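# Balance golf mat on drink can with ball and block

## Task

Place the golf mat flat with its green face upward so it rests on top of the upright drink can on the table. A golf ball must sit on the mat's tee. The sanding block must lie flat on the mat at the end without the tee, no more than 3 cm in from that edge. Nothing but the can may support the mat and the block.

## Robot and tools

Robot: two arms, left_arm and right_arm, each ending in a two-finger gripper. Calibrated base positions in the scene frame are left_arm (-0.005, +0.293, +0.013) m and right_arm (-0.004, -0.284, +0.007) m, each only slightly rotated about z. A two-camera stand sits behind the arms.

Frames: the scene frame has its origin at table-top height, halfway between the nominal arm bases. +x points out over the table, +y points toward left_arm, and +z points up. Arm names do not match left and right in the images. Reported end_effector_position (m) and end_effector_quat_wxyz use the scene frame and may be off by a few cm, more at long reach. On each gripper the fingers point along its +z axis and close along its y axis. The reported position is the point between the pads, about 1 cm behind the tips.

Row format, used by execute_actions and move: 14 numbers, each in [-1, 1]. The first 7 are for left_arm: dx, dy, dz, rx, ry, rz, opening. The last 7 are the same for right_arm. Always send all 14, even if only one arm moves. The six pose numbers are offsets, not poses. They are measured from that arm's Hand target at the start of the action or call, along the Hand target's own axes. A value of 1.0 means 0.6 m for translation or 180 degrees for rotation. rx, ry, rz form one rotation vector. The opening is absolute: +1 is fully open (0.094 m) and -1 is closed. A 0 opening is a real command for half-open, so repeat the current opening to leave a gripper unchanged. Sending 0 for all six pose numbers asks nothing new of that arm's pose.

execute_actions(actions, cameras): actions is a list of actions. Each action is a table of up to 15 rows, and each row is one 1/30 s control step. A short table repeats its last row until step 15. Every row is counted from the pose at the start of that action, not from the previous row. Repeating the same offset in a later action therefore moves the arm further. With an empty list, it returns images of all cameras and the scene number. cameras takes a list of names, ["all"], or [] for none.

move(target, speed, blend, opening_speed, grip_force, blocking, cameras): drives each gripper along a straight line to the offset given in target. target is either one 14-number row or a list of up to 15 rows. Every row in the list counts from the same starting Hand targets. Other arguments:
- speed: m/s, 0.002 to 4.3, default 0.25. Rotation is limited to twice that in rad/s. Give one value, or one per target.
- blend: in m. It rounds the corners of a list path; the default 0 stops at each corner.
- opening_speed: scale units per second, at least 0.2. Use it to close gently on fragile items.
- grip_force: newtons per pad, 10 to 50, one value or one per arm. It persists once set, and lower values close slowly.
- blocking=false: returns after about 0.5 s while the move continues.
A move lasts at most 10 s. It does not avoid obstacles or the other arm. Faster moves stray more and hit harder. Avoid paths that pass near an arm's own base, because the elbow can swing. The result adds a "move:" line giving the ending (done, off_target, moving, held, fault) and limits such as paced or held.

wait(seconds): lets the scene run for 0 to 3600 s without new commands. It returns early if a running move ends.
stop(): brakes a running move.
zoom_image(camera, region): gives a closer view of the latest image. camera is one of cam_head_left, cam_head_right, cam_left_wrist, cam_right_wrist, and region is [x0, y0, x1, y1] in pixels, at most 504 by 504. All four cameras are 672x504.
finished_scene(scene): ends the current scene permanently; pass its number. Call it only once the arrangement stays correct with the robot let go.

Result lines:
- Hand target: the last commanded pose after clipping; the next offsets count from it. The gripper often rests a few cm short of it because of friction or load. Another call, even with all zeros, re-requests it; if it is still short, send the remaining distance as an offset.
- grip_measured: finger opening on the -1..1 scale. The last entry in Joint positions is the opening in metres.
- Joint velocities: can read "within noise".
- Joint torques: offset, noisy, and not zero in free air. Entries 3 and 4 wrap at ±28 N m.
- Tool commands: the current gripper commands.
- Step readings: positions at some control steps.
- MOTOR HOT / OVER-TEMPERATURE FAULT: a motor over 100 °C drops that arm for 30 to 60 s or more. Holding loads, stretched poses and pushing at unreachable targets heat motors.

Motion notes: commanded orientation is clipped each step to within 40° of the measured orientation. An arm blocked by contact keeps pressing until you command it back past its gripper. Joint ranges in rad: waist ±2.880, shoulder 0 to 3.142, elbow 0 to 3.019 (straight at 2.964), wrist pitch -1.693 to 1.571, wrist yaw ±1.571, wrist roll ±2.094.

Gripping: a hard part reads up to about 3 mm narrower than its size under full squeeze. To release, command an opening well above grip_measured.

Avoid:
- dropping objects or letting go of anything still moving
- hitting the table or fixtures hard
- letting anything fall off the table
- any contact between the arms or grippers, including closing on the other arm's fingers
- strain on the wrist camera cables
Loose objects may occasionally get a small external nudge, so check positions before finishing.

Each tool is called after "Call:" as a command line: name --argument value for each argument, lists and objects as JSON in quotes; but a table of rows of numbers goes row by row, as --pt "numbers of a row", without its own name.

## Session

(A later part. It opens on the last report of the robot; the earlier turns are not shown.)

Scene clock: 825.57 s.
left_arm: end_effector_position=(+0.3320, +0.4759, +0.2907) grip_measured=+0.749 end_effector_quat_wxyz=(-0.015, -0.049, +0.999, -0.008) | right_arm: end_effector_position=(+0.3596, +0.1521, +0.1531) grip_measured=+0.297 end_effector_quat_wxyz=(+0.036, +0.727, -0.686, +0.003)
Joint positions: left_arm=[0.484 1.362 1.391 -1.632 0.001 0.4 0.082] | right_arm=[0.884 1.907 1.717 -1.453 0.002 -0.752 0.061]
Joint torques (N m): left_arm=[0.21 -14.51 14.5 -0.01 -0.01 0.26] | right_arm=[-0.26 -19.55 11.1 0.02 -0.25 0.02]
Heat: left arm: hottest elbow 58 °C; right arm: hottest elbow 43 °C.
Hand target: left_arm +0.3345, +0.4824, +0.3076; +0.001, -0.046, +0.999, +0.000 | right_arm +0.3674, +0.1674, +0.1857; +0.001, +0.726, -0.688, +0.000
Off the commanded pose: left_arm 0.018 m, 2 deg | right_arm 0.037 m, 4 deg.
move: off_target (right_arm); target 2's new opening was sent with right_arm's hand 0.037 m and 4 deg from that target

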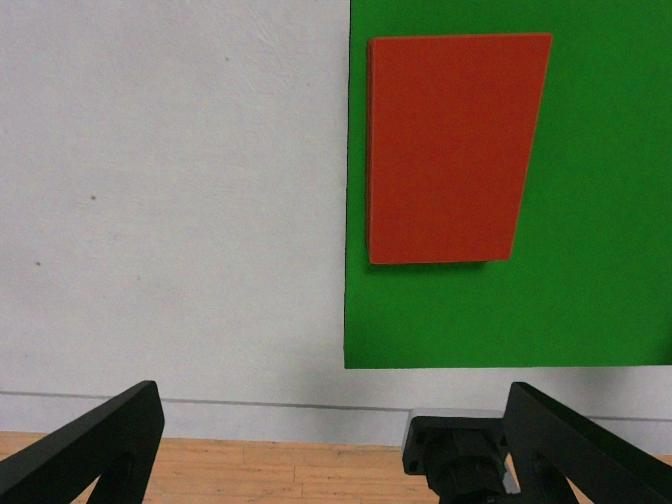

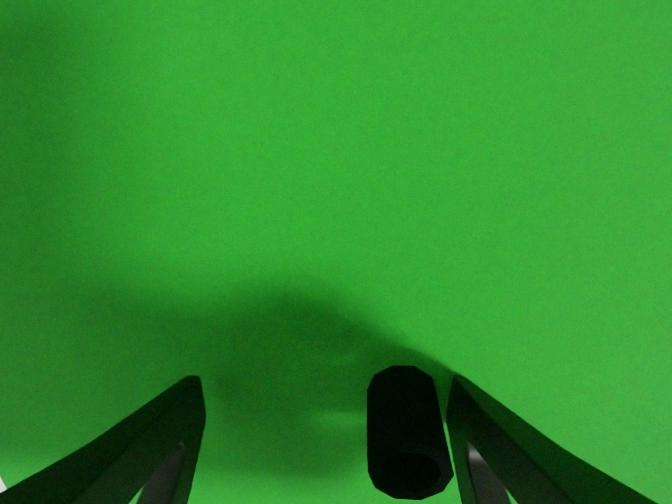

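Call:
move --pt "0 0 0 0 0 0 0.75 -0.01 -0.015 0 0 0 0 0.9" --pt "0 0 0 0 0 0 0.75 -0.02 -0.03 -0.16 0 0 0 0.9" --speed 0.06 --opening_speed 0.8 --cameras '["cam_left_wrist","cam_right_wrist","cam_head_left"]'

Scene clock: 835.13 s.
left_arm: end_effector_position=(+0.3320, +0.4759, +0.2907) grip_measured=+0.749 end_effector_quat_wxyz=(-0.015, -0.049, +0.999, -0.008) | right_arm: end_effector_position=(+0.3766, +0.1725, +0.2577) grip_measured=+0.897 end_effector_quat_wxyz=(+0.013, +0.727, -0.686, +0.002)
Joint positions: left_arm=[0.484 1.362 1.391 -1.632 0.001 0.4 0.082] | right_arm=[0.884 1.939 2.042 -1.701 0.002 -0.752 0.089]
Joint torques (N m): left_arm=[0.26 -14.56 14.5 0.01 -0.01 0.25] | right_arm=[-1.32 -18.84 11.37 0.01 -0.23 -0.09]
Heat: left arm: hottest elbow 58 °C; right arm: hottest elbow 44 °C.
Hand target: left_arm +0.3345, +0.4824, +0.3076; +0.001, -0.046, +0.999, +0.000 | right_arm +0.3847, +0.1804, +0.2818; +0.000, +0.726, -0.688, +0.000
Off the commanded pose: left_arm 0.018 m, 2 deg | right_arm 0.027 m, 2 deg.
joint sent to its limit (right arm) — joint 4 (wrist pitch), lower limit. The joint targets still meet the commanded pose.
move: off_target (right_arm)
Images, in order (width x height): cam_head_left 672x504, cam_left_wrist 672x504, cam_right_wrist 672x504.

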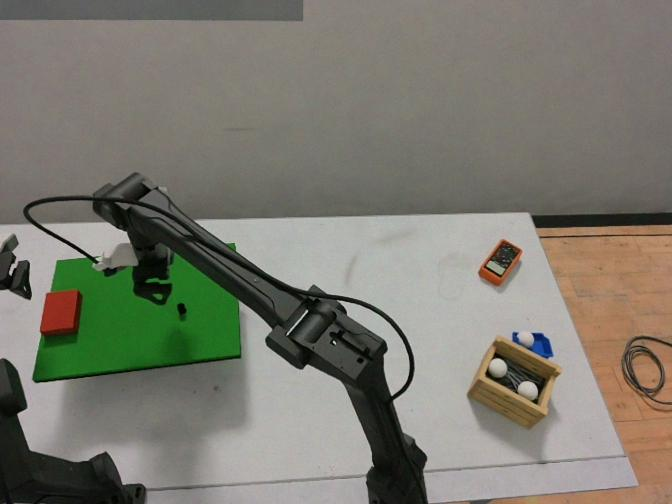

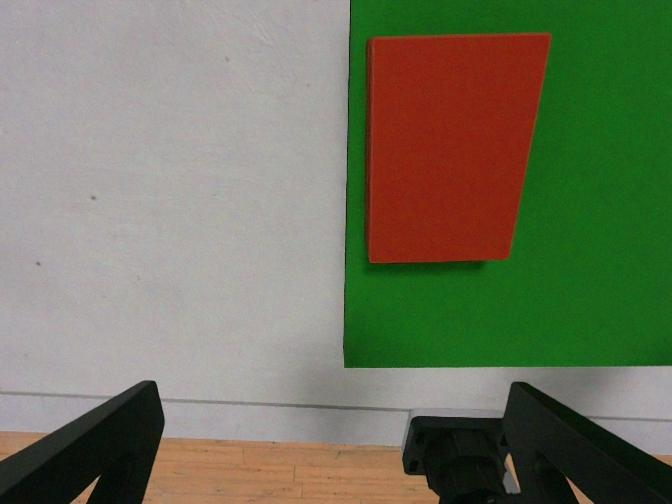

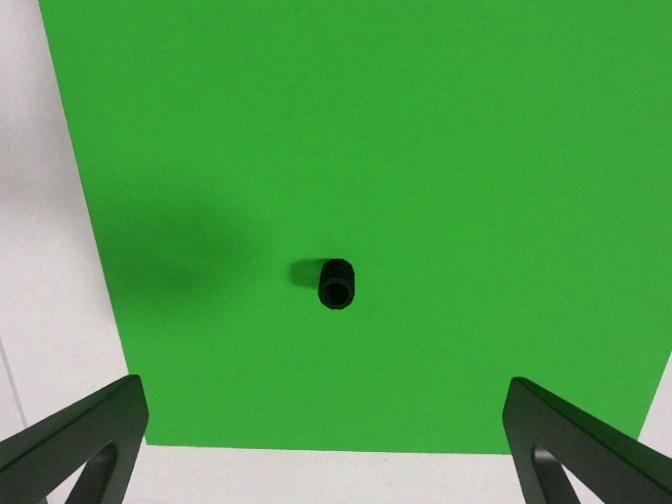

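Call:
move --target '[0,0,0,0,0,0,0.75,0.932,0.057,0,0,0,0.53,0.8]' --speed 0.3 --cameras '[]'

Call:
move --target '[0,0,0,0,0,0,0.75,0.15,-0.48,0.25,0,0,0,0.4]' --speed 0.25 --cameras '["cam_right_wrist","cam_head_left"]'

Scene clock: 850.40 s.
left_arm: end_effector_position=(+0.3320, +0.4759, +0.2907) grip_measured=+0.749 end_effector_quat_wxyz=(-0.015, -0.049, +0.999, -0.008) | right_arm: end_effector_position=(+0.3737, -0.3766, +0.2709) grip_measured=+0.803 end_effector_quat_wxyz=(-0.013, +0.012, +1.000, +0.002)
Joint positions: left_arm=[0.484 1.362 1.391 -1.632 0.001 0.4 0.082] | right_arm=[-0.231 1.372 1.364 -1.589 0.002 -0.213 0.085]
Joint torques (N m): left_arm=[0.21 -14.51 14.52 0.01 -0.01 0.26] | right_arm=[-0.79 -9.82 9.47 0.28 -0.15 0.03]
Heat: left arm: hottest elbow 59 °C; right arm: hottest elbow 46 °C.
Hand target: left_arm +0.3345, +0.4824, +0.3076; +0.001, -0.046, +0.999, +0.000 | right_arm +0.3812, -0.3798, +0.2821; +0.000, +0.020, +1.000, +0.000
Off the commanded pose: left_arm 0.018 m, 2 deg | right_arm 0.014 m, 2 deg.
move: off_target (right_arm)

Scene clock: 852.67 s.
left_arm: end_effector_position=(+0.3320, +0.4759, +0.2907) grip_measured=+0.749 end_effector_quat_wxyz=(-0.015, -0.049, +0.999, -0.008) | right_arm: end_effector_position=(+0.2657, -0.6454, +0.1119) grip_measured=+0.403 end_effector_quat_wxyz=(-0.023, +0.025, +0.999, +0.025)
Joint positions: left_arm=[0.484 1.362 1.391 -1.632 0.001 0.4 0.082] | right_arm=[-0.919 1.643 1.236 -1.232 0.005 -0.876 0.066]
Joint torques (N m): left_arm=[0.21 -14.51 14.5 0.01 -0.01 0.25] | right_arm=[-0.91 -13.8 10.18 0.69 -0.32 -0.21]
Heat: left arm: hottest elbow 59 °C; right arm: hottest elbow 46 °C.
Hand target: left_arm +0.3345, +0.4824, +0.3076; +0.001, -0.046, +0.999, +0.000 | right_arm +0.2799, -0.6640, +0.1323; +0.000, +0.020, +1.000, +0.000
Off the commanded pose: left_arm 0.018 m, 2 deg | right_arm 0.031 m, 4 deg.
move: off_target (right_arm)
Images, in order (width x height): cam_head_left 672x504, cam_right_wrist 672x504.

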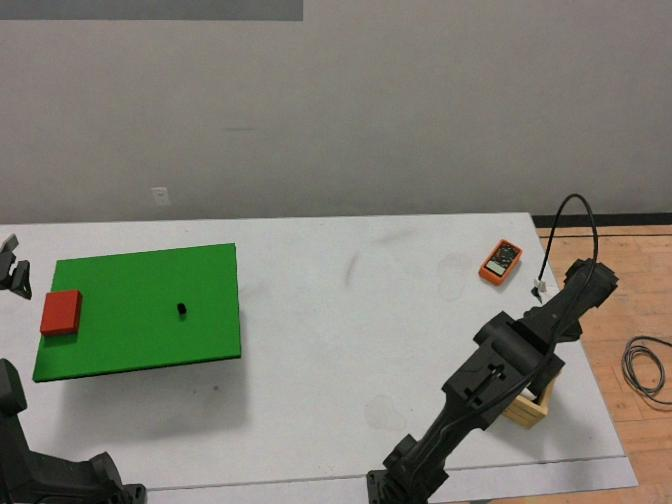

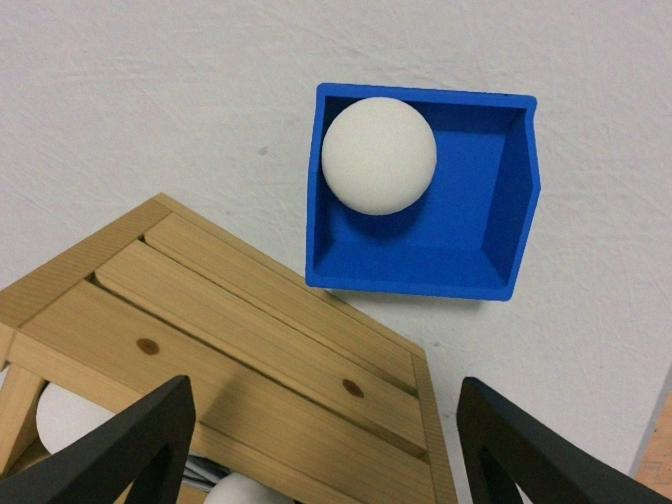

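Call:
move --pt "0 0 0 0 0 0 0.75 0 0 -0.08 0 0 0 0.4" --pt "0 0 0 0 0 0 0.75 0.18 0.125 -0.03 0 0 0.193 0.4" --speed 0.2 --cameras '["cam_right_wrist"]'

Scene clock: 870.53 s.
left_arm: end_effector_position=(+0.3320, +0.4759, +0.2907) grip_measured=+0.749 end_effector_quat_wxyz=(-0.015, -0.049, +0.999, -0.008) | right_arm: end_effector_position=(+0.1764, -0.5819, +0.1448) grip_measured=+0.403 end_effector_quat_wxyz=(-0.011, +0.308, +0.951, +0.008)
Joint positions: left_arm=[0.484 1.362 1.391 -1.632 0.001 0.4 0.082] | right_arm=[-1.016 1.324 0.981 -1.255 0.003 -0.397 0.066]
Joint torques (N m): left_arm=[0.26 -14.51 14.52 0.01 -0.01 0.26] | right_arm=[-1.67 -10.05 6.43 0.84 -0.26 0.05]
Heat: left arm: hottest elbow 59 °C; right arm: hottest elbow 45 °C.
Hand target: left_arm +0.3345, +0.4824, +0.3076; +0.001, -0.046, +0.999, +0.000 | right_arm +0.1749, -0.5848, +0.1503; +0.000, +0.317, +0.948, +0.000
Off the commanded pose: left_arm 0.018 m, 2 deg | right_arm 0.006 m, 2 deg.
move: done

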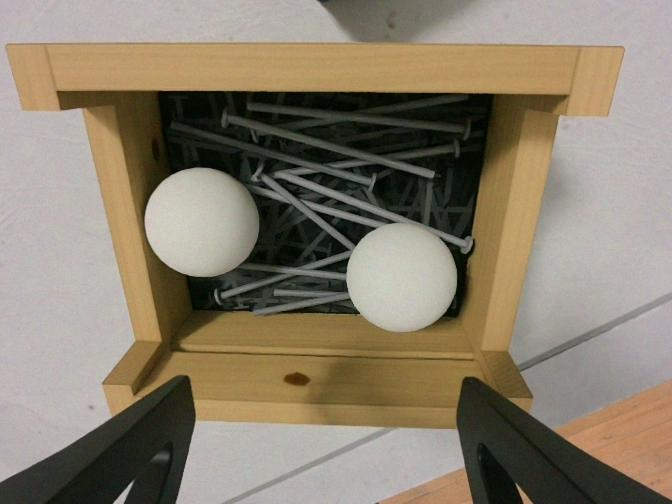

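Call:
move --pt "0 0 0 0 0 0 0.75 -0.003 -0.054 0 0 0 0 0.15" --pt "0 0 0 0 0 0 0.75 -0.003 -0.05 0.09 0 0 0 0.15" --speed 0.12 --cameras '["cam_right_wrist"]'

Scene clock: 887.27 s.
left_arm: end_effector_position=(+0.3320, +0.4759, +0.2907) grip_measured=+0.749 end_effector_quat_wxyz=(-0.015, -0.049, +0.999, -0.008) | right_arm: end_effector_position=(+0.1569, -0.6075, +0.0961) grip_measured=+0.153 end_effector_quat_wxyz=(-0.005, +0.320, +0.947, +0.003)
Joint positions: left_arm=[0.484 1.362 1.391 -1.632 0.001 0.4 0.082] | right_arm=[-1.099 1.405 0.919 -1.097 0.003 -0.454 0.054]
Joint torques (N m): left_arm=[0.26 -14.51 14.52 -0.01 -0.01 0.26] | right_arm=[-0.73 -9.23 6.26 0.88 -0.26 -0.16]
Heat: left arm: hottest elbow 60 °C; right arm: hottest elbow 44 °C.
Hand target: left_arm +0.3345, +0.4824, +0.3076; +0.001, -0.046, +0.999, +0.000 | right_arm +0.1583, -0.6100, +0.0964; +0.000, +0.317, +0.948, +0.000
Off the commanded pose: left_arm 0.018 m, 2 deg | right_arm 0.003 m, 1 deg.
move: done

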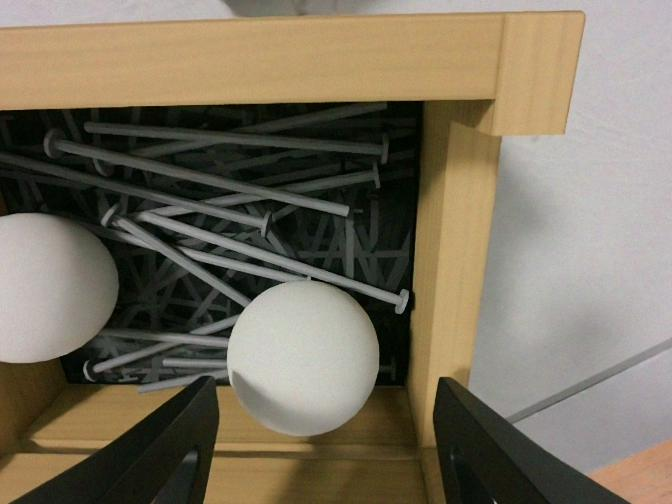

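Call:
move --pt "0 0 0 0 0 0 0.75 -0.002 0.022 0 0 0 0 0.06" --pt "0 0 0 0 0 0 0.75 -0.002 0.018 0.04 0 0 0 0.06" --speed 0.08 --cameras '["cam_right_wrist"]'

Scene clock: 900.37 s.
left_arm: end_effector_position=(+0.3320, +0.4759, +0.2907) grip_measured=+0.749 end_effector_quat_wxyz=(-0.015, -0.049, +0.999, -0.008) | right_arm: end_effector_position=(+0.1635, -0.6008, +0.0733) grip_measured=+0.063 end_effector_quat_wxyz=(-0.004, +0.316, +0.949, +0.001)
Joint positions: left_arm=[0.484 1.362 1.391 -1.632 0.001 0.4 0.082] | right_arm=[-1.074 1.428 0.875 -1.025 0.003 -0.438 0.05]
Joint torques (N m): left_arm=[0.21 -14.56 14.52 0.01 -0.01 0.26] | right_arm=[-0.5 -9.23 6 0.77 -0.25 -0.02]
Heat: left arm: hottest elbow 60 °C; right arm: hottest elbow 44 °C.
Hand target: left_arm +0.3345, +0.4824, +0.3076; +0.001, -0.046, +0.999, +0.000 | right_arm +0.1657, -0.6021, +0.0724; +0.000, +0.317, +0.948, +0.000
Off the commanded pose: left_arm 0.018 m, 2 deg | right_arm 0.003 m, 1 deg.
move: done

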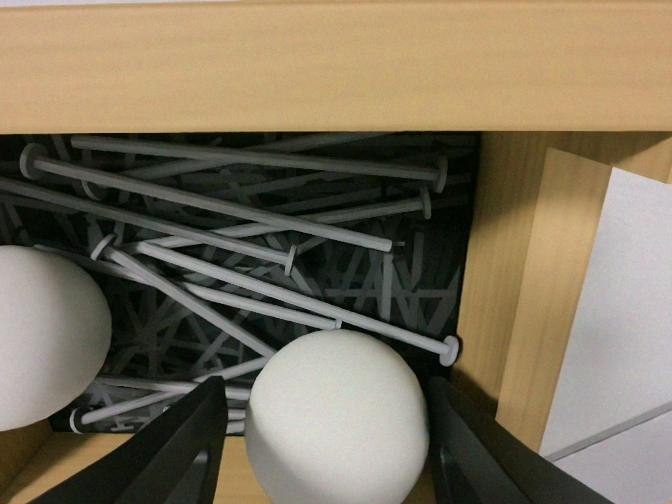

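Call:
move --pt "0 0 0 0 0 0 0.75 0 -0.006 0.028 0 0 0 0.06" --pt "0 0 0 0 0 0 0.75 0 -0.006 0.028 0 0 0 -0.25" --pt "0 0 0 0 0 0 0.75 0 -0.006 -0.25 0 0 0 -0.25" --speed '[0.06,0.05,0.15]' --opening_speed 0.8 --cameras '["cam_right_wrist"]'

Scene clock: 909.07 s.
left_arm: end_effector_position=(+0.3320, +0.4759, +0.2907) grip_measured=+0.749 end_effector_quat_wxyz=(-0.015, -0.049, +0.999, -0.008) | right_arm: end_effector_position=(+0.1566, -0.5889, +0.1960) grip_measured=-0.108 end_effector_quat_wxyz=(-0.024, +0.317, +0.948, +0.021)
Joint positions: left_arm=[0.484 1.362 1.391 -1.632 0.001 0.4 0.082] | right_arm=[-1.076 1.301 1.098 -1.432 0.002 -0.438 0.042]
Joint torques (N m): left_arm=[0.26 -14.51 14.52 -0.01 -0.01 0.26] | right_arm=[-1.2 -9.7 11.33 0.06 -0.2 -0.13]
Heat: left arm: hottest elbow 60 °C; right arm: hottest elbow 44 °C.
Hand target: left_arm +0.3345, +0.4824, +0.3076; +0.001, -0.046, +0.999, +0.000 | right_arm +0.1637, -0.6049, +0.2224; +0.000, +0.317, +0.948, +0.000
Off the commanded pose: left_arm 0.018 m, 2 deg | right_arm 0.032 m, 4 deg.
move: off_target (right_arm)

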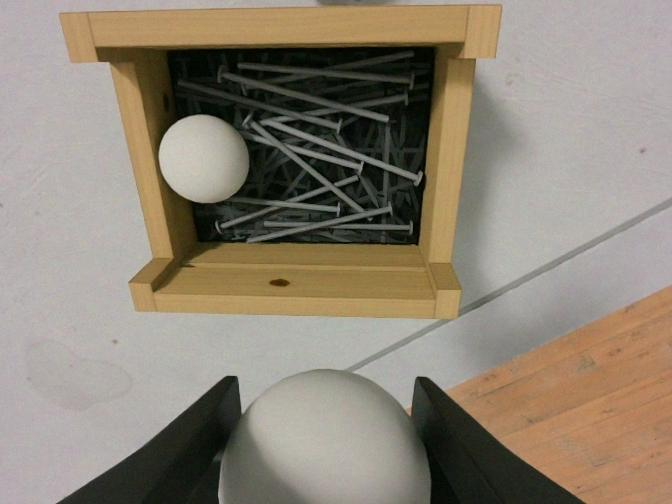

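Call:
move --target '[0,0,0,0,0,0,0.75,0.235,0.867,-0.12,0,0,-0.722,-0.25]' --speed 0.3 --cameras '[]'

Scene clock: 922.23 s.
left_arm: end_effector_position=(+0.3320, +0.4759, +0.2907) grip_measured=+0.749 end_effector_quat_wxyz=(-0.015, -0.049, +0.999, -0.008) | right_arm: end_effector_position=(+0.3523, -0.1132, +0.2709) grip_measured=-0.108 end_effector_quat_wxyz=(+0.025, +0.719, -0.695, -0.008)
Joint positions: left_arm=[0.484 1.362 1.391 -1.632 0.001 0.4 0.082] | right_arm=[0.456 1.406 1.397 -1.614 0.002 -1.155 0.042]
Joint torques (N m): left_arm=[0.26 -14.51 14.52 -0.01 -0.01 0.26] | right_arm=[-0.44 -10.23 11.54 -0.01 -0.22 -0.21]
Heat: left arm: hottest elbow 61 °C; right arm: hottest elbow 44 °C.
Hand target: left_arm +0.3345, +0.4824, +0.3076; +0.001, -0.046, +0.999, +0.000 | right_arm +0.3642, -0.1045, +0.2940; +0.000, +0.725, -0.689, +0.000
Off the commanded pose: left_arm 0.018 m, 2 deg | right_arm 0.027 m, 3 deg.
move: off_target (right_arm)

Call:
move --pt "0 0 0 0 0 0 0.75 -0.44 -0.053 0 0 0 0 -0.25" --pt "0 0 0 0 0 0 0.75 -0.44 -0.053 0.11 0 0 0 -0.25" --speed '[0.25,0.1]' --cameras '["cam_right_wrist"]'

Scene clock: 930.37 s.
left_arm: end_effector_position=(+0.3320, +0.4759, +0.2907) grip_measured=+0.749 end_effector_quat_wxyz=(-0.015, -0.049, +0.999, -0.008) | right_arm: end_effector_position=(+0.3799, +0.1598, +0.2243) grip_measured=-0.108 end_effector_quat_wxyz=(+0.009, +0.729, -0.685, -0.001)
Joint positions: left_arm=[0.484 1.362 1.391 -1.632 0.001 0.4 0.082] | right_arm=[0.864 1.903 1.901 -1.586 -0.003 -0.776 0.042]
Joint torques (N m): left_arm=[0.26 -14.56 14.5 0.01 -0.01 0.26] | right_arm=[-0.79 -18.61 7.04 0.83 -0.08 0.02]
Heat: left arm: hottest elbow 61 °C; right arm: hottest elbow 45 °C.
Hand target: left_arm +0.3345, +0.4824, +0.3076; +0.001, -0.046, +0.999, +0.000 | right_arm +0.3822, +0.1607, +0.2279; +0.000, +0.725, -0.689, +0.000
Off the commanded pose: left_arm 0.018 m, 2 deg | right_arm 0.004 m, 1 deg.
move: done

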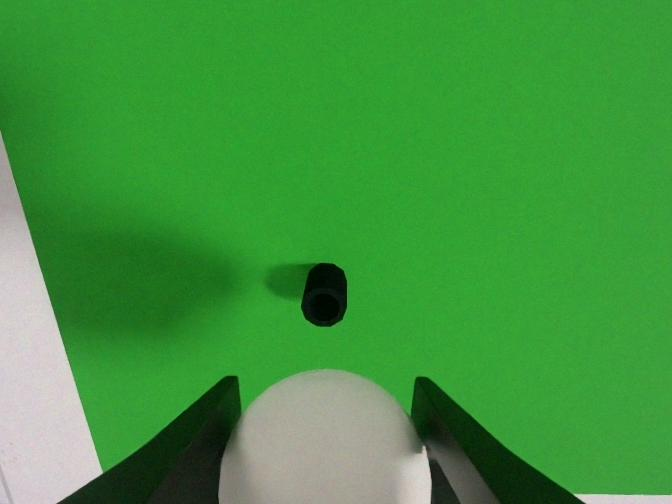

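Call:
move --target '[0,0,0,0,0,0,0.75,0.002,0,0.083,0,0,0,-0.25]' --speed 0.06 --cameras '["cam_right_wrist"]'

Scene clock: 940.50 s.
left_arm: end_effector_position=(+0.3320, +0.4759, +0.2907) grip_measured=+0.749 end_effector_quat_wxyz=(-0.015, -0.049, +0.999, -0.008) | right_arm: end_effector_position=(+0.3792, +0.1589, +0.1768) grip_measured=-0.108 end_effector_quat_wxyz=(+0.007, +0.729, -0.685, -0.001)
Joint positions: left_arm=[0.484 1.362 1.391 -1.632 0.001 0.4 0.082] | right_arm=[0.864 1.906 1.78 -1.458 -0.003 -0.776 0.042]
Joint torques (N m): left_arm=[0.21 -14.56 14.5 -0.01 -0.01 0.26] | right_arm=[-0.91 -18.37 6.94 0.92 -0.11 0.01]
Heat: left arm: hottest elbow 61 °C; right arm: hottest elbow 45 °C.
Hand target: left_arm +0.3345, +0.4824, +0.3076; +0.001, -0.046, +0.999, +0.000 | right_arm +0.3823, +0.1595, +0.1780; +0.000, +0.725, -0.689, +0.000
Off the commanded pose: left_arm 0.018 m, 2 deg | right_arm 0.003 m, 1 deg.
move: done

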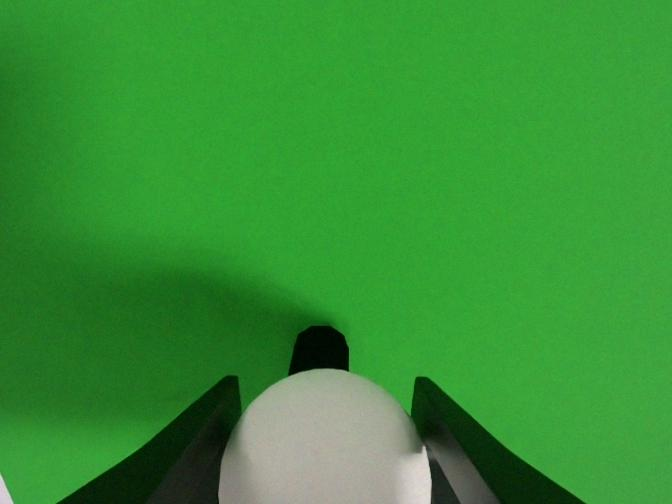

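Call:
move --target '[0,0,0,0,0,0,0.75,0.0,0.007,0.014,0,0,0,-0.25]' --speed 0.03 --cameras '["cam_right_wrist","cam_head_left"]'

Call:
zoom_image --camera "cam_head_left" --region '[150, 270, 210, 330]'

Scene clock: 948.60 s.
left_arm: end_effector_position=(+0.3320, +0.4759, +0.2907) grip_measured=+0.749 end_effector_quat_wxyz=(-0.015, -0.049, +0.999, -0.008) | right_arm: end_effector_position=(+0.3785, +0.1575, +0.1690) grip_measured=-0.108 end_effector_quat_wxyz=(+0.008, +0.728, -0.686, +0.000)
Joint positions: left_arm=[0.484 1.362 1.391 -1.632 0.001 0.4 0.082] | right_arm=[0.864 1.906 1.759 -1.44 0 -0.772 0.042]
Joint torques (N m): left_arm=[0.21 -14.51 14.52 0.01 -0.01 0.26] | right_arm=[-0.85 -18.61 6.24 1.03 -0.18 0.04]
Heat: left arm: hottest elbow 61 °C; right arm: hottest elbow 44 °C.
Hand target: left_arm +0.3345, +0.4824, +0.3076; +0.001, -0.046, +0.999, +0.000 | right_arm +0.3781, +0.1592, +0.1695; +0.000, +0.725, -0.689, +0.000
Off the commanded pose: left_arm 0.018 m, 2 deg | right_arm 0.002 m, 1 deg.
move: done
Images, in order (width x height): cam_head_left 672x504, cam_right_wrist 672x504.

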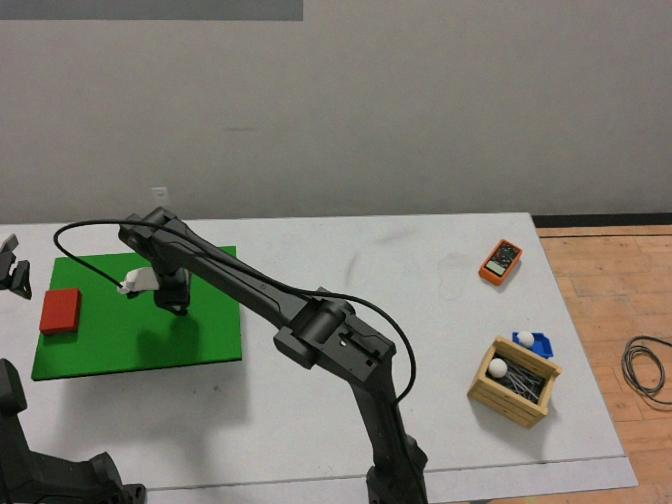

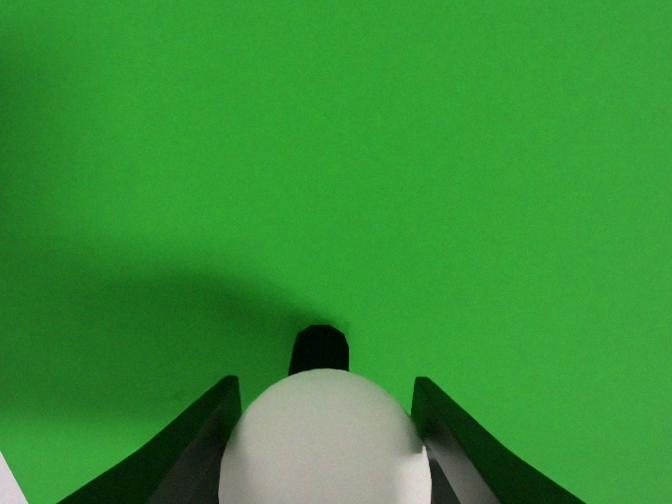

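Scaled by 8.400.

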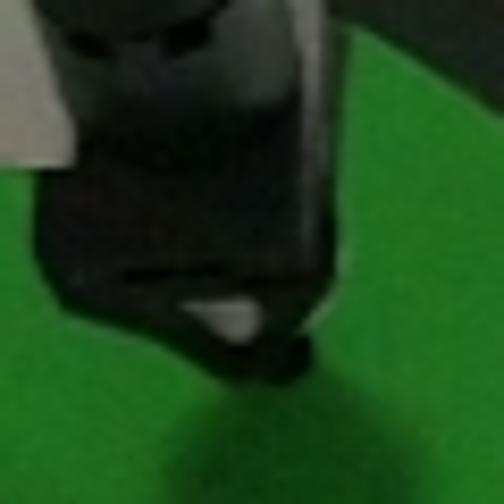

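Call:
move --target '[0,0,0,0,0,0,0.75,-0.004,0.0,-0.022,0,0,0,-0.25]' --speed 0.03 --cameras '["cam_right_wrist","cam_head_left"]'

Scene clock: 957.70 s.
left_arm: end_effector_position=(+0.3320, +0.4759, +0.2907) grip_measured=+0.749 end_effector_quat_wxyz=(-0.015, -0.049, +0.999, -0.008) | right_arm: end_effector_position=(+0.3775, +0.1564, +0.1691) grip_measured=-0.108 end_effector_quat_wxyz=(+0.011, +0.727, -0.687, +0.000)
Joint positions: left_arm=[0.484 1.362 1.391 -1.632 0.001 0.4 0.082] | right_arm=[0.864 1.906 1.759 -1.446 0 -0.77 0.042]
Joint torques (N m): left_arm=[0.21 -14.51 14.5 0.01 -0.01 0.26] | right_arm=[-0.85 -18.84 8.72 -0.03 -0.17 0.01]
Heat: left arm: hottest elbow 61 °C; right arm: hottest elbow 44 °C.
Hand target: left_arm +0.3345, +0.4824, +0.3076; +0.001, -0.046, +0.999, +0.000 | right_arm +0.3780, +0.1617, +0.1827; +0.000, +0.725, -0.689, +0.000
Off the commanded pose: left_arm 0.018 m, 2 deg | right_arm 0.015 m, 1 deg.
move: off_target (right_arm)
Images, in order (width x height): cam_head_left 672x504, cam_right_wrist 672x504.

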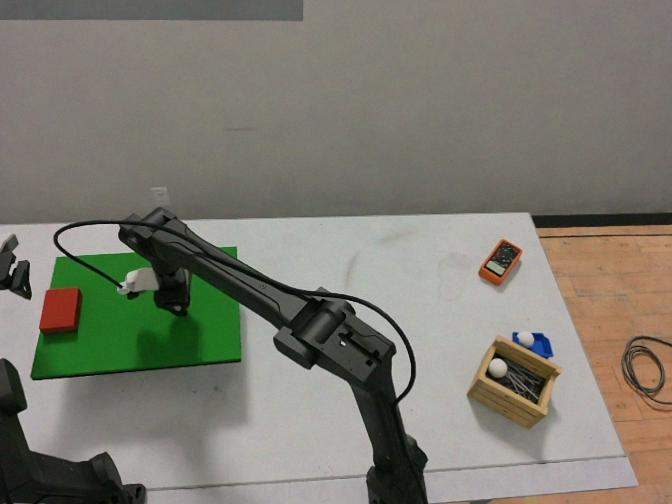

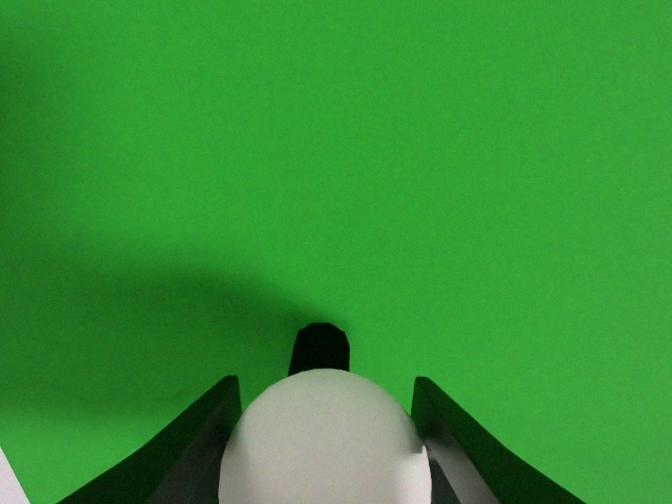

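Call:
move --target '[0,0,0,0,0,0,0.75,-0.008,0.0,-0.018,0,0,0,-0.25]' --speed 0.03 --cameras '["cam_right_wrist"]'

Scene clock: 963.53 s.
left_arm: end_effector_position=(+0.3320, +0.4759, +0.2907) grip_measured=+0.749 end_effector_quat_wxyz=(-0.015, -0.049, +0.999, -0.008) | right_arm: end_effector_position=(+0.3725, +0.1561, +0.1738) grip_measured=-0.108 end_effector_quat_wxyz=(+0.019, +0.727, -0.686, +0.001)
Joint positions: left_arm=[0.484 1.362 1.391 -1.632 0.001 0.4 0.082] | right_arm=[0.87 1.906 1.772 -1.474 -0.001 -0.765 0.042]
Joint torques (N m): left_arm=[0.21 -14.56 14.52 0.01 -0.01 0.26] | right_arm=[-0.21 -18.37 10.5 -0.24 -0.16 0.02]
Heat: left arm: hottest elbow 61 °C; right arm: hottest elbow 44 °C.
Hand target: left_arm +0.3345, +0.4824, +0.3076; +0.001, -0.046, +0.999, +0.000 | right_arm +0.3777, +0.1664, +0.1935; +0.001, +0.725, -0.689, +0.000
Off the commanded pose: left_arm 0.018 m, 2 deg | right_arm 0.023 m, 2 deg.
move: off_target (right_arm)

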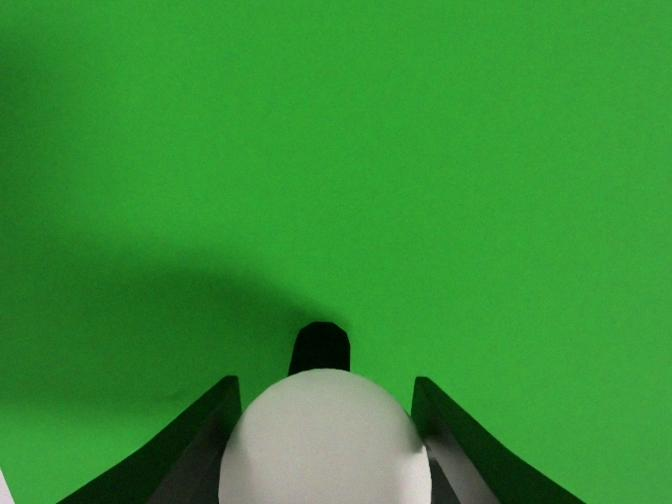

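Call:
move --pt "0 0 0 0 0 0 0.75 0 0.0 0 0 0 0 0.1" --speed 0.03 --opening_speed 0.3 --cameras '["cam_right_wrist","cam_head_left"]'

Scene clock: 973.17 s.
left_arm: end_effector_position=(+0.3320, +0.4759, +0.2907) grip_measured=+0.749 end_effector_quat_wxyz=(-0.015, -0.049, +0.999, -0.008) | right_arm: end_effector_position=(+0.3715, +0.1549, +0.1739) grip_measured=+0.097 end_effector_quat_wxyz=(+0.022, +0.727, -0.687, +0.001)
Joint positions: left_arm=[0.484 1.362 1.391 -1.632 0.001 0.4 0.082] | right_arm=[0.87 1.906 1.772 -1.481 -0.001 -0.764 0.052]
Joint torques (N m): left_arm=[0.26 -14.51 14.5 -0.01 -0.01 0.25] | right_arm=[-0.56 -18.14 10.55 -0.02 -0.16 0.03]
Heat: left arm: hottest elbow 62 °C; right arm: hottest elbow 45 °C.
Hand target: left_arm +0.3345, +0.4824, +0.3076; +0.001, -0.046, +0.999, +0.000 | right_arm +0.3777, +0.1664, +0.1935; +0.000, +0.725, -0.689, +0.000
Off the commanded pose: left_arm 0.018 m, 2 deg | right_arm 0.024 m, 2 deg.
move: done
Images, in order (width x height): cam_head_left 672x504, cam_right_wrist 672x504.

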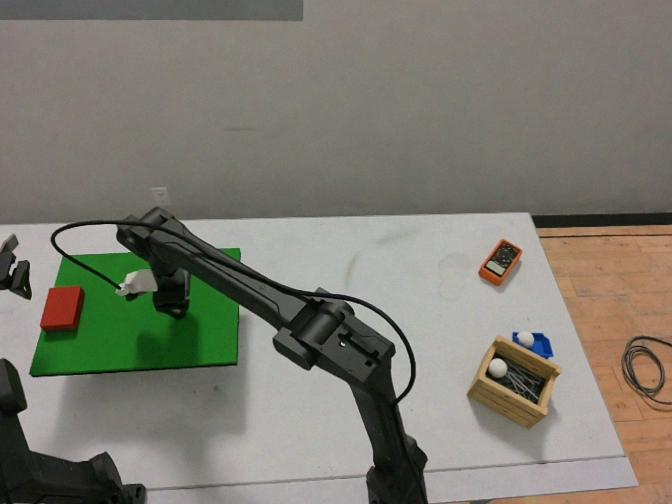

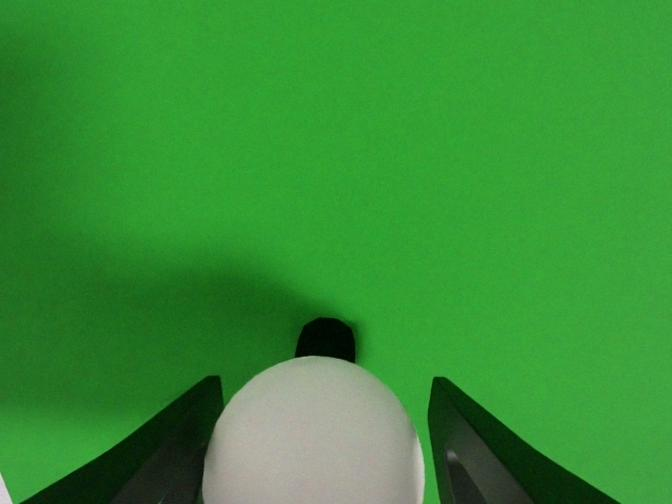

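Call:
move --pt "0 0 0 0 0 0 0.75 0 0.0 0 0 0 0 -0.1" --speed 0.03 --opening_speed 0.3 --cameras '["cam_right_wrist"]'

Scene clock: 988.60 s.
left_arm: end_effector_position=(+0.3320, +0.4759, +0.2907) grip_measured=+0.749 end_effector_quat_wxyz=(-0.015, -0.049, +0.999, -0.008) | right_arm: end_effector_position=(+0.3710, +0.1546, +0.1739) grip_measured=-0.091 end_effector_quat_wxyz=(+0.023, +0.727, -0.686, +0.001)
Joint positions: left_arm=[0.484 1.362 1.391 -1.632 0.001 0.4 0.082] | right_arm=[0.871 1.906 1.772 -1.483 -0.001 -0.764 0.043]
Joint torques (N m): left_arm=[0.26 -14.51 14.5 0.01 -0.01 0.26] | right_arm=[-0.5 -18.32 10.47 0.14 -0.17 0.02]
Heat: left arm: hottest elbow 62 °C; right arm: hottest elbow 46 °C.
Hand target: left_arm +0.3345, +0.4824, +0.3076; +0.001, -0.046, +0.999, +0.000 | right_arm +0.3776, +0.1666, +0.1935; +0.000, +0.725, -0.689, +0.000
Off the commanded pose: left_arm 0.018 m, 2 deg | right_arm 0.024 m, 3 deg.
move: done

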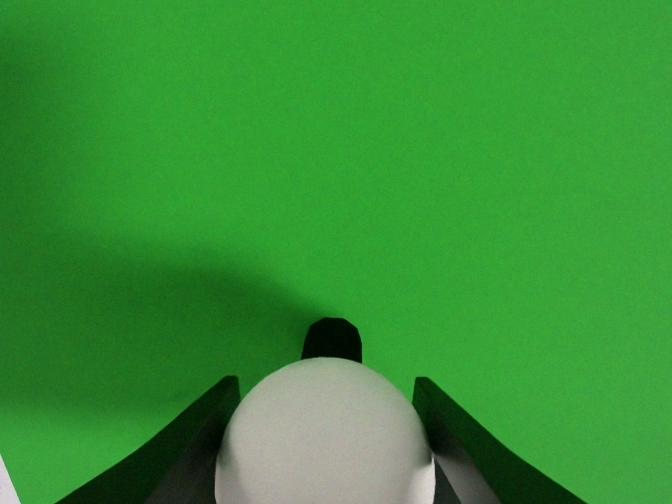

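Call:
move --pt "0 0 0 0 0 0 0.75 0 0.0 0 0 0 0 0.3" --speed 0.03 --opening_speed 1.2 --cameras '["cam_right_wrist"]'

Scene clock: 996.70 s.
left_arm: end_effector_position=(+0.3320, +0.4759, +0.2907) grip_measured=+0.749 end_effector_quat_wxyz=(-0.015, -0.049, +0.999, -0.008) | right_arm: end_effector_position=(+0.3710, +0.1546, +0.1739) grip_measured=+0.297 end_effector_quat_wxyz=(+0.023, +0.727, -0.686, +0.001)
Joint positions: left_arm=[0.484 1.362 1.391 -1.632 0.001 0.4 0.082] | right_arm=[0.871 1.906 1.772 -1.483 -0.001 -0.764 0.061]
Joint torques (N m): left_arm=[0.26 -14.51 14.5 0.01 -0.01 0.26] | right_arm=[-0.38 -18.43 10.44 0.1 -0.18 0]
Heat: left arm: hottest elbow 62 °C; right arm: hottest elbow 46 °C.
Hand target: left_arm +0.3345, +0.4824, +0.3076; +0.001, -0.046, +0.999, +0.000 | right_arm +0.3776, +0.1666, +0.1935; +0.000, +0.725, -0.688, +0.000
Off the commanded pose: left_arm 0.018 m, 2 deg | right_arm 0.024 m, 3 deg.
move: done

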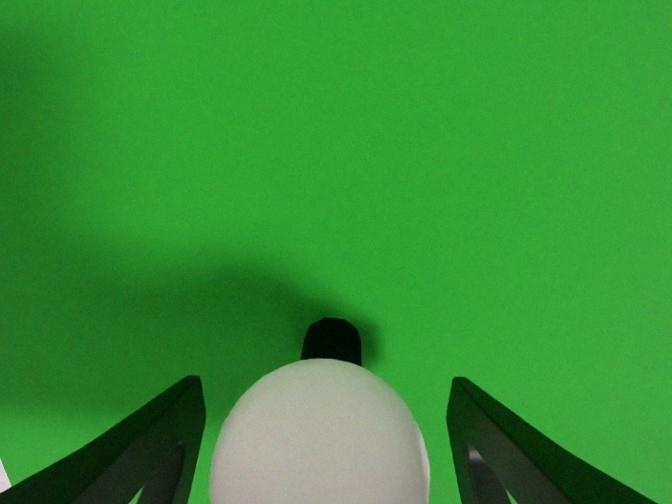

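Call:
move --pt "0 0 0 0 0 0 0.75 0 0.0 0 0 0 0 0.95" --pt "0 0 0 0 0 0 0.75 -0.01 -0.012 -0.16 0 0 0 0.95" --pt "0 0 0 0 0 0 0.75 0.55 -0.012 -0.17 0 0 0 0.95" --speed '[0.05,0.07,0.25]' --opening_speed 1 --cameras '["cam_right_wrist","cam_head_left","cam_head_right","cam_left_wrist"]'

Scene clock: 1009.70 s.
left_arm: end_effector_position=(+0.3320, +0.4759, +0.2907) grip_measured=+0.749 end_effector_quat_wxyz=(-0.015, -0.049, +0.999, -0.008) | right_arm: end_effector_position=(+0.4038, -0.1614, +0.2894) grip_measured=+0.947 end_effector_quat_wxyz=(+0.011, +0.722, -0.692, -0.003)
Joint positions: left_arm=[0.484 1.362 1.391 -1.632 0.001 0.4 0.082] | right_arm=[0.303 1.467 1.509 -1.635 0.006 -1.318 0.091]
Joint torques (N m): left_arm=[0.21 -14.56 14.52 0.01 -0.01 0.25] | right_arm=[-1.14 -13.04 6.72 0.53 -0.39 -0.23]
Heat: left arm: hottest elbow 62 °C; right arm: hottest elbow 47 °C.
Hand target: left_arm +0.3345, +0.4824, +0.3076; +0.001, -0.046, +0.999, +0.000 | right_arm +0.4020, -0.1627, +0.2959; +0.000, +0.725, -0.689, +0.000
Off the commanded pose: left_arm 0.018 m, 2 deg | right_arm 0.007 m, 1 deg.
move: done

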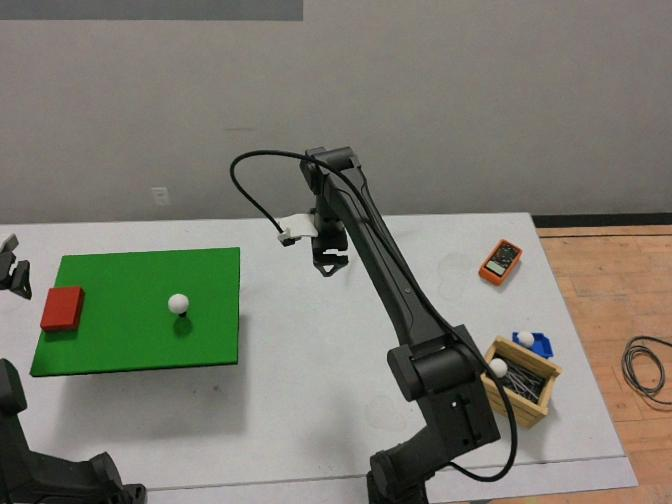

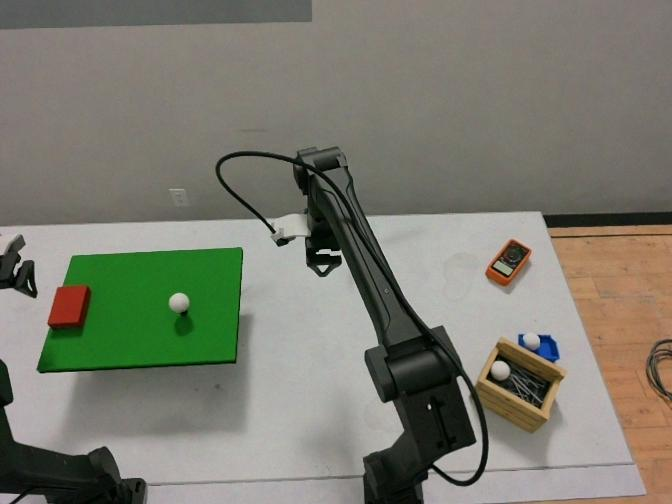

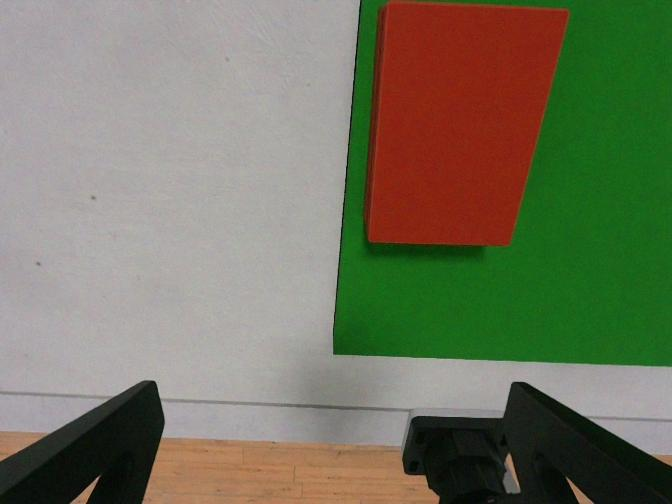

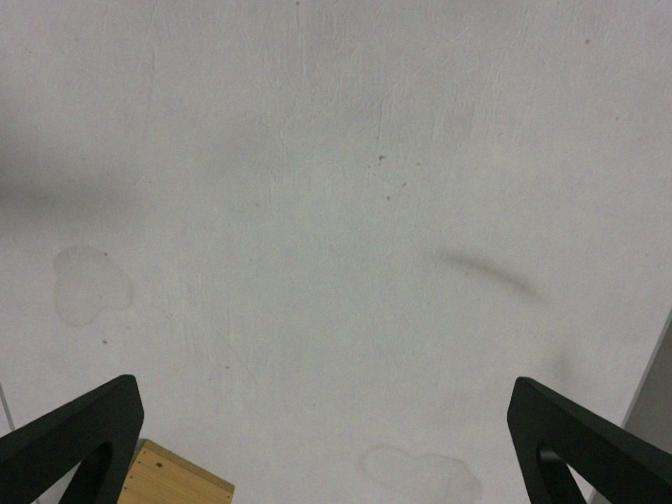

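Ball is on the tee and everything is stable.

Call:
finished_scene --scene 2

The scene is finished: the task was done.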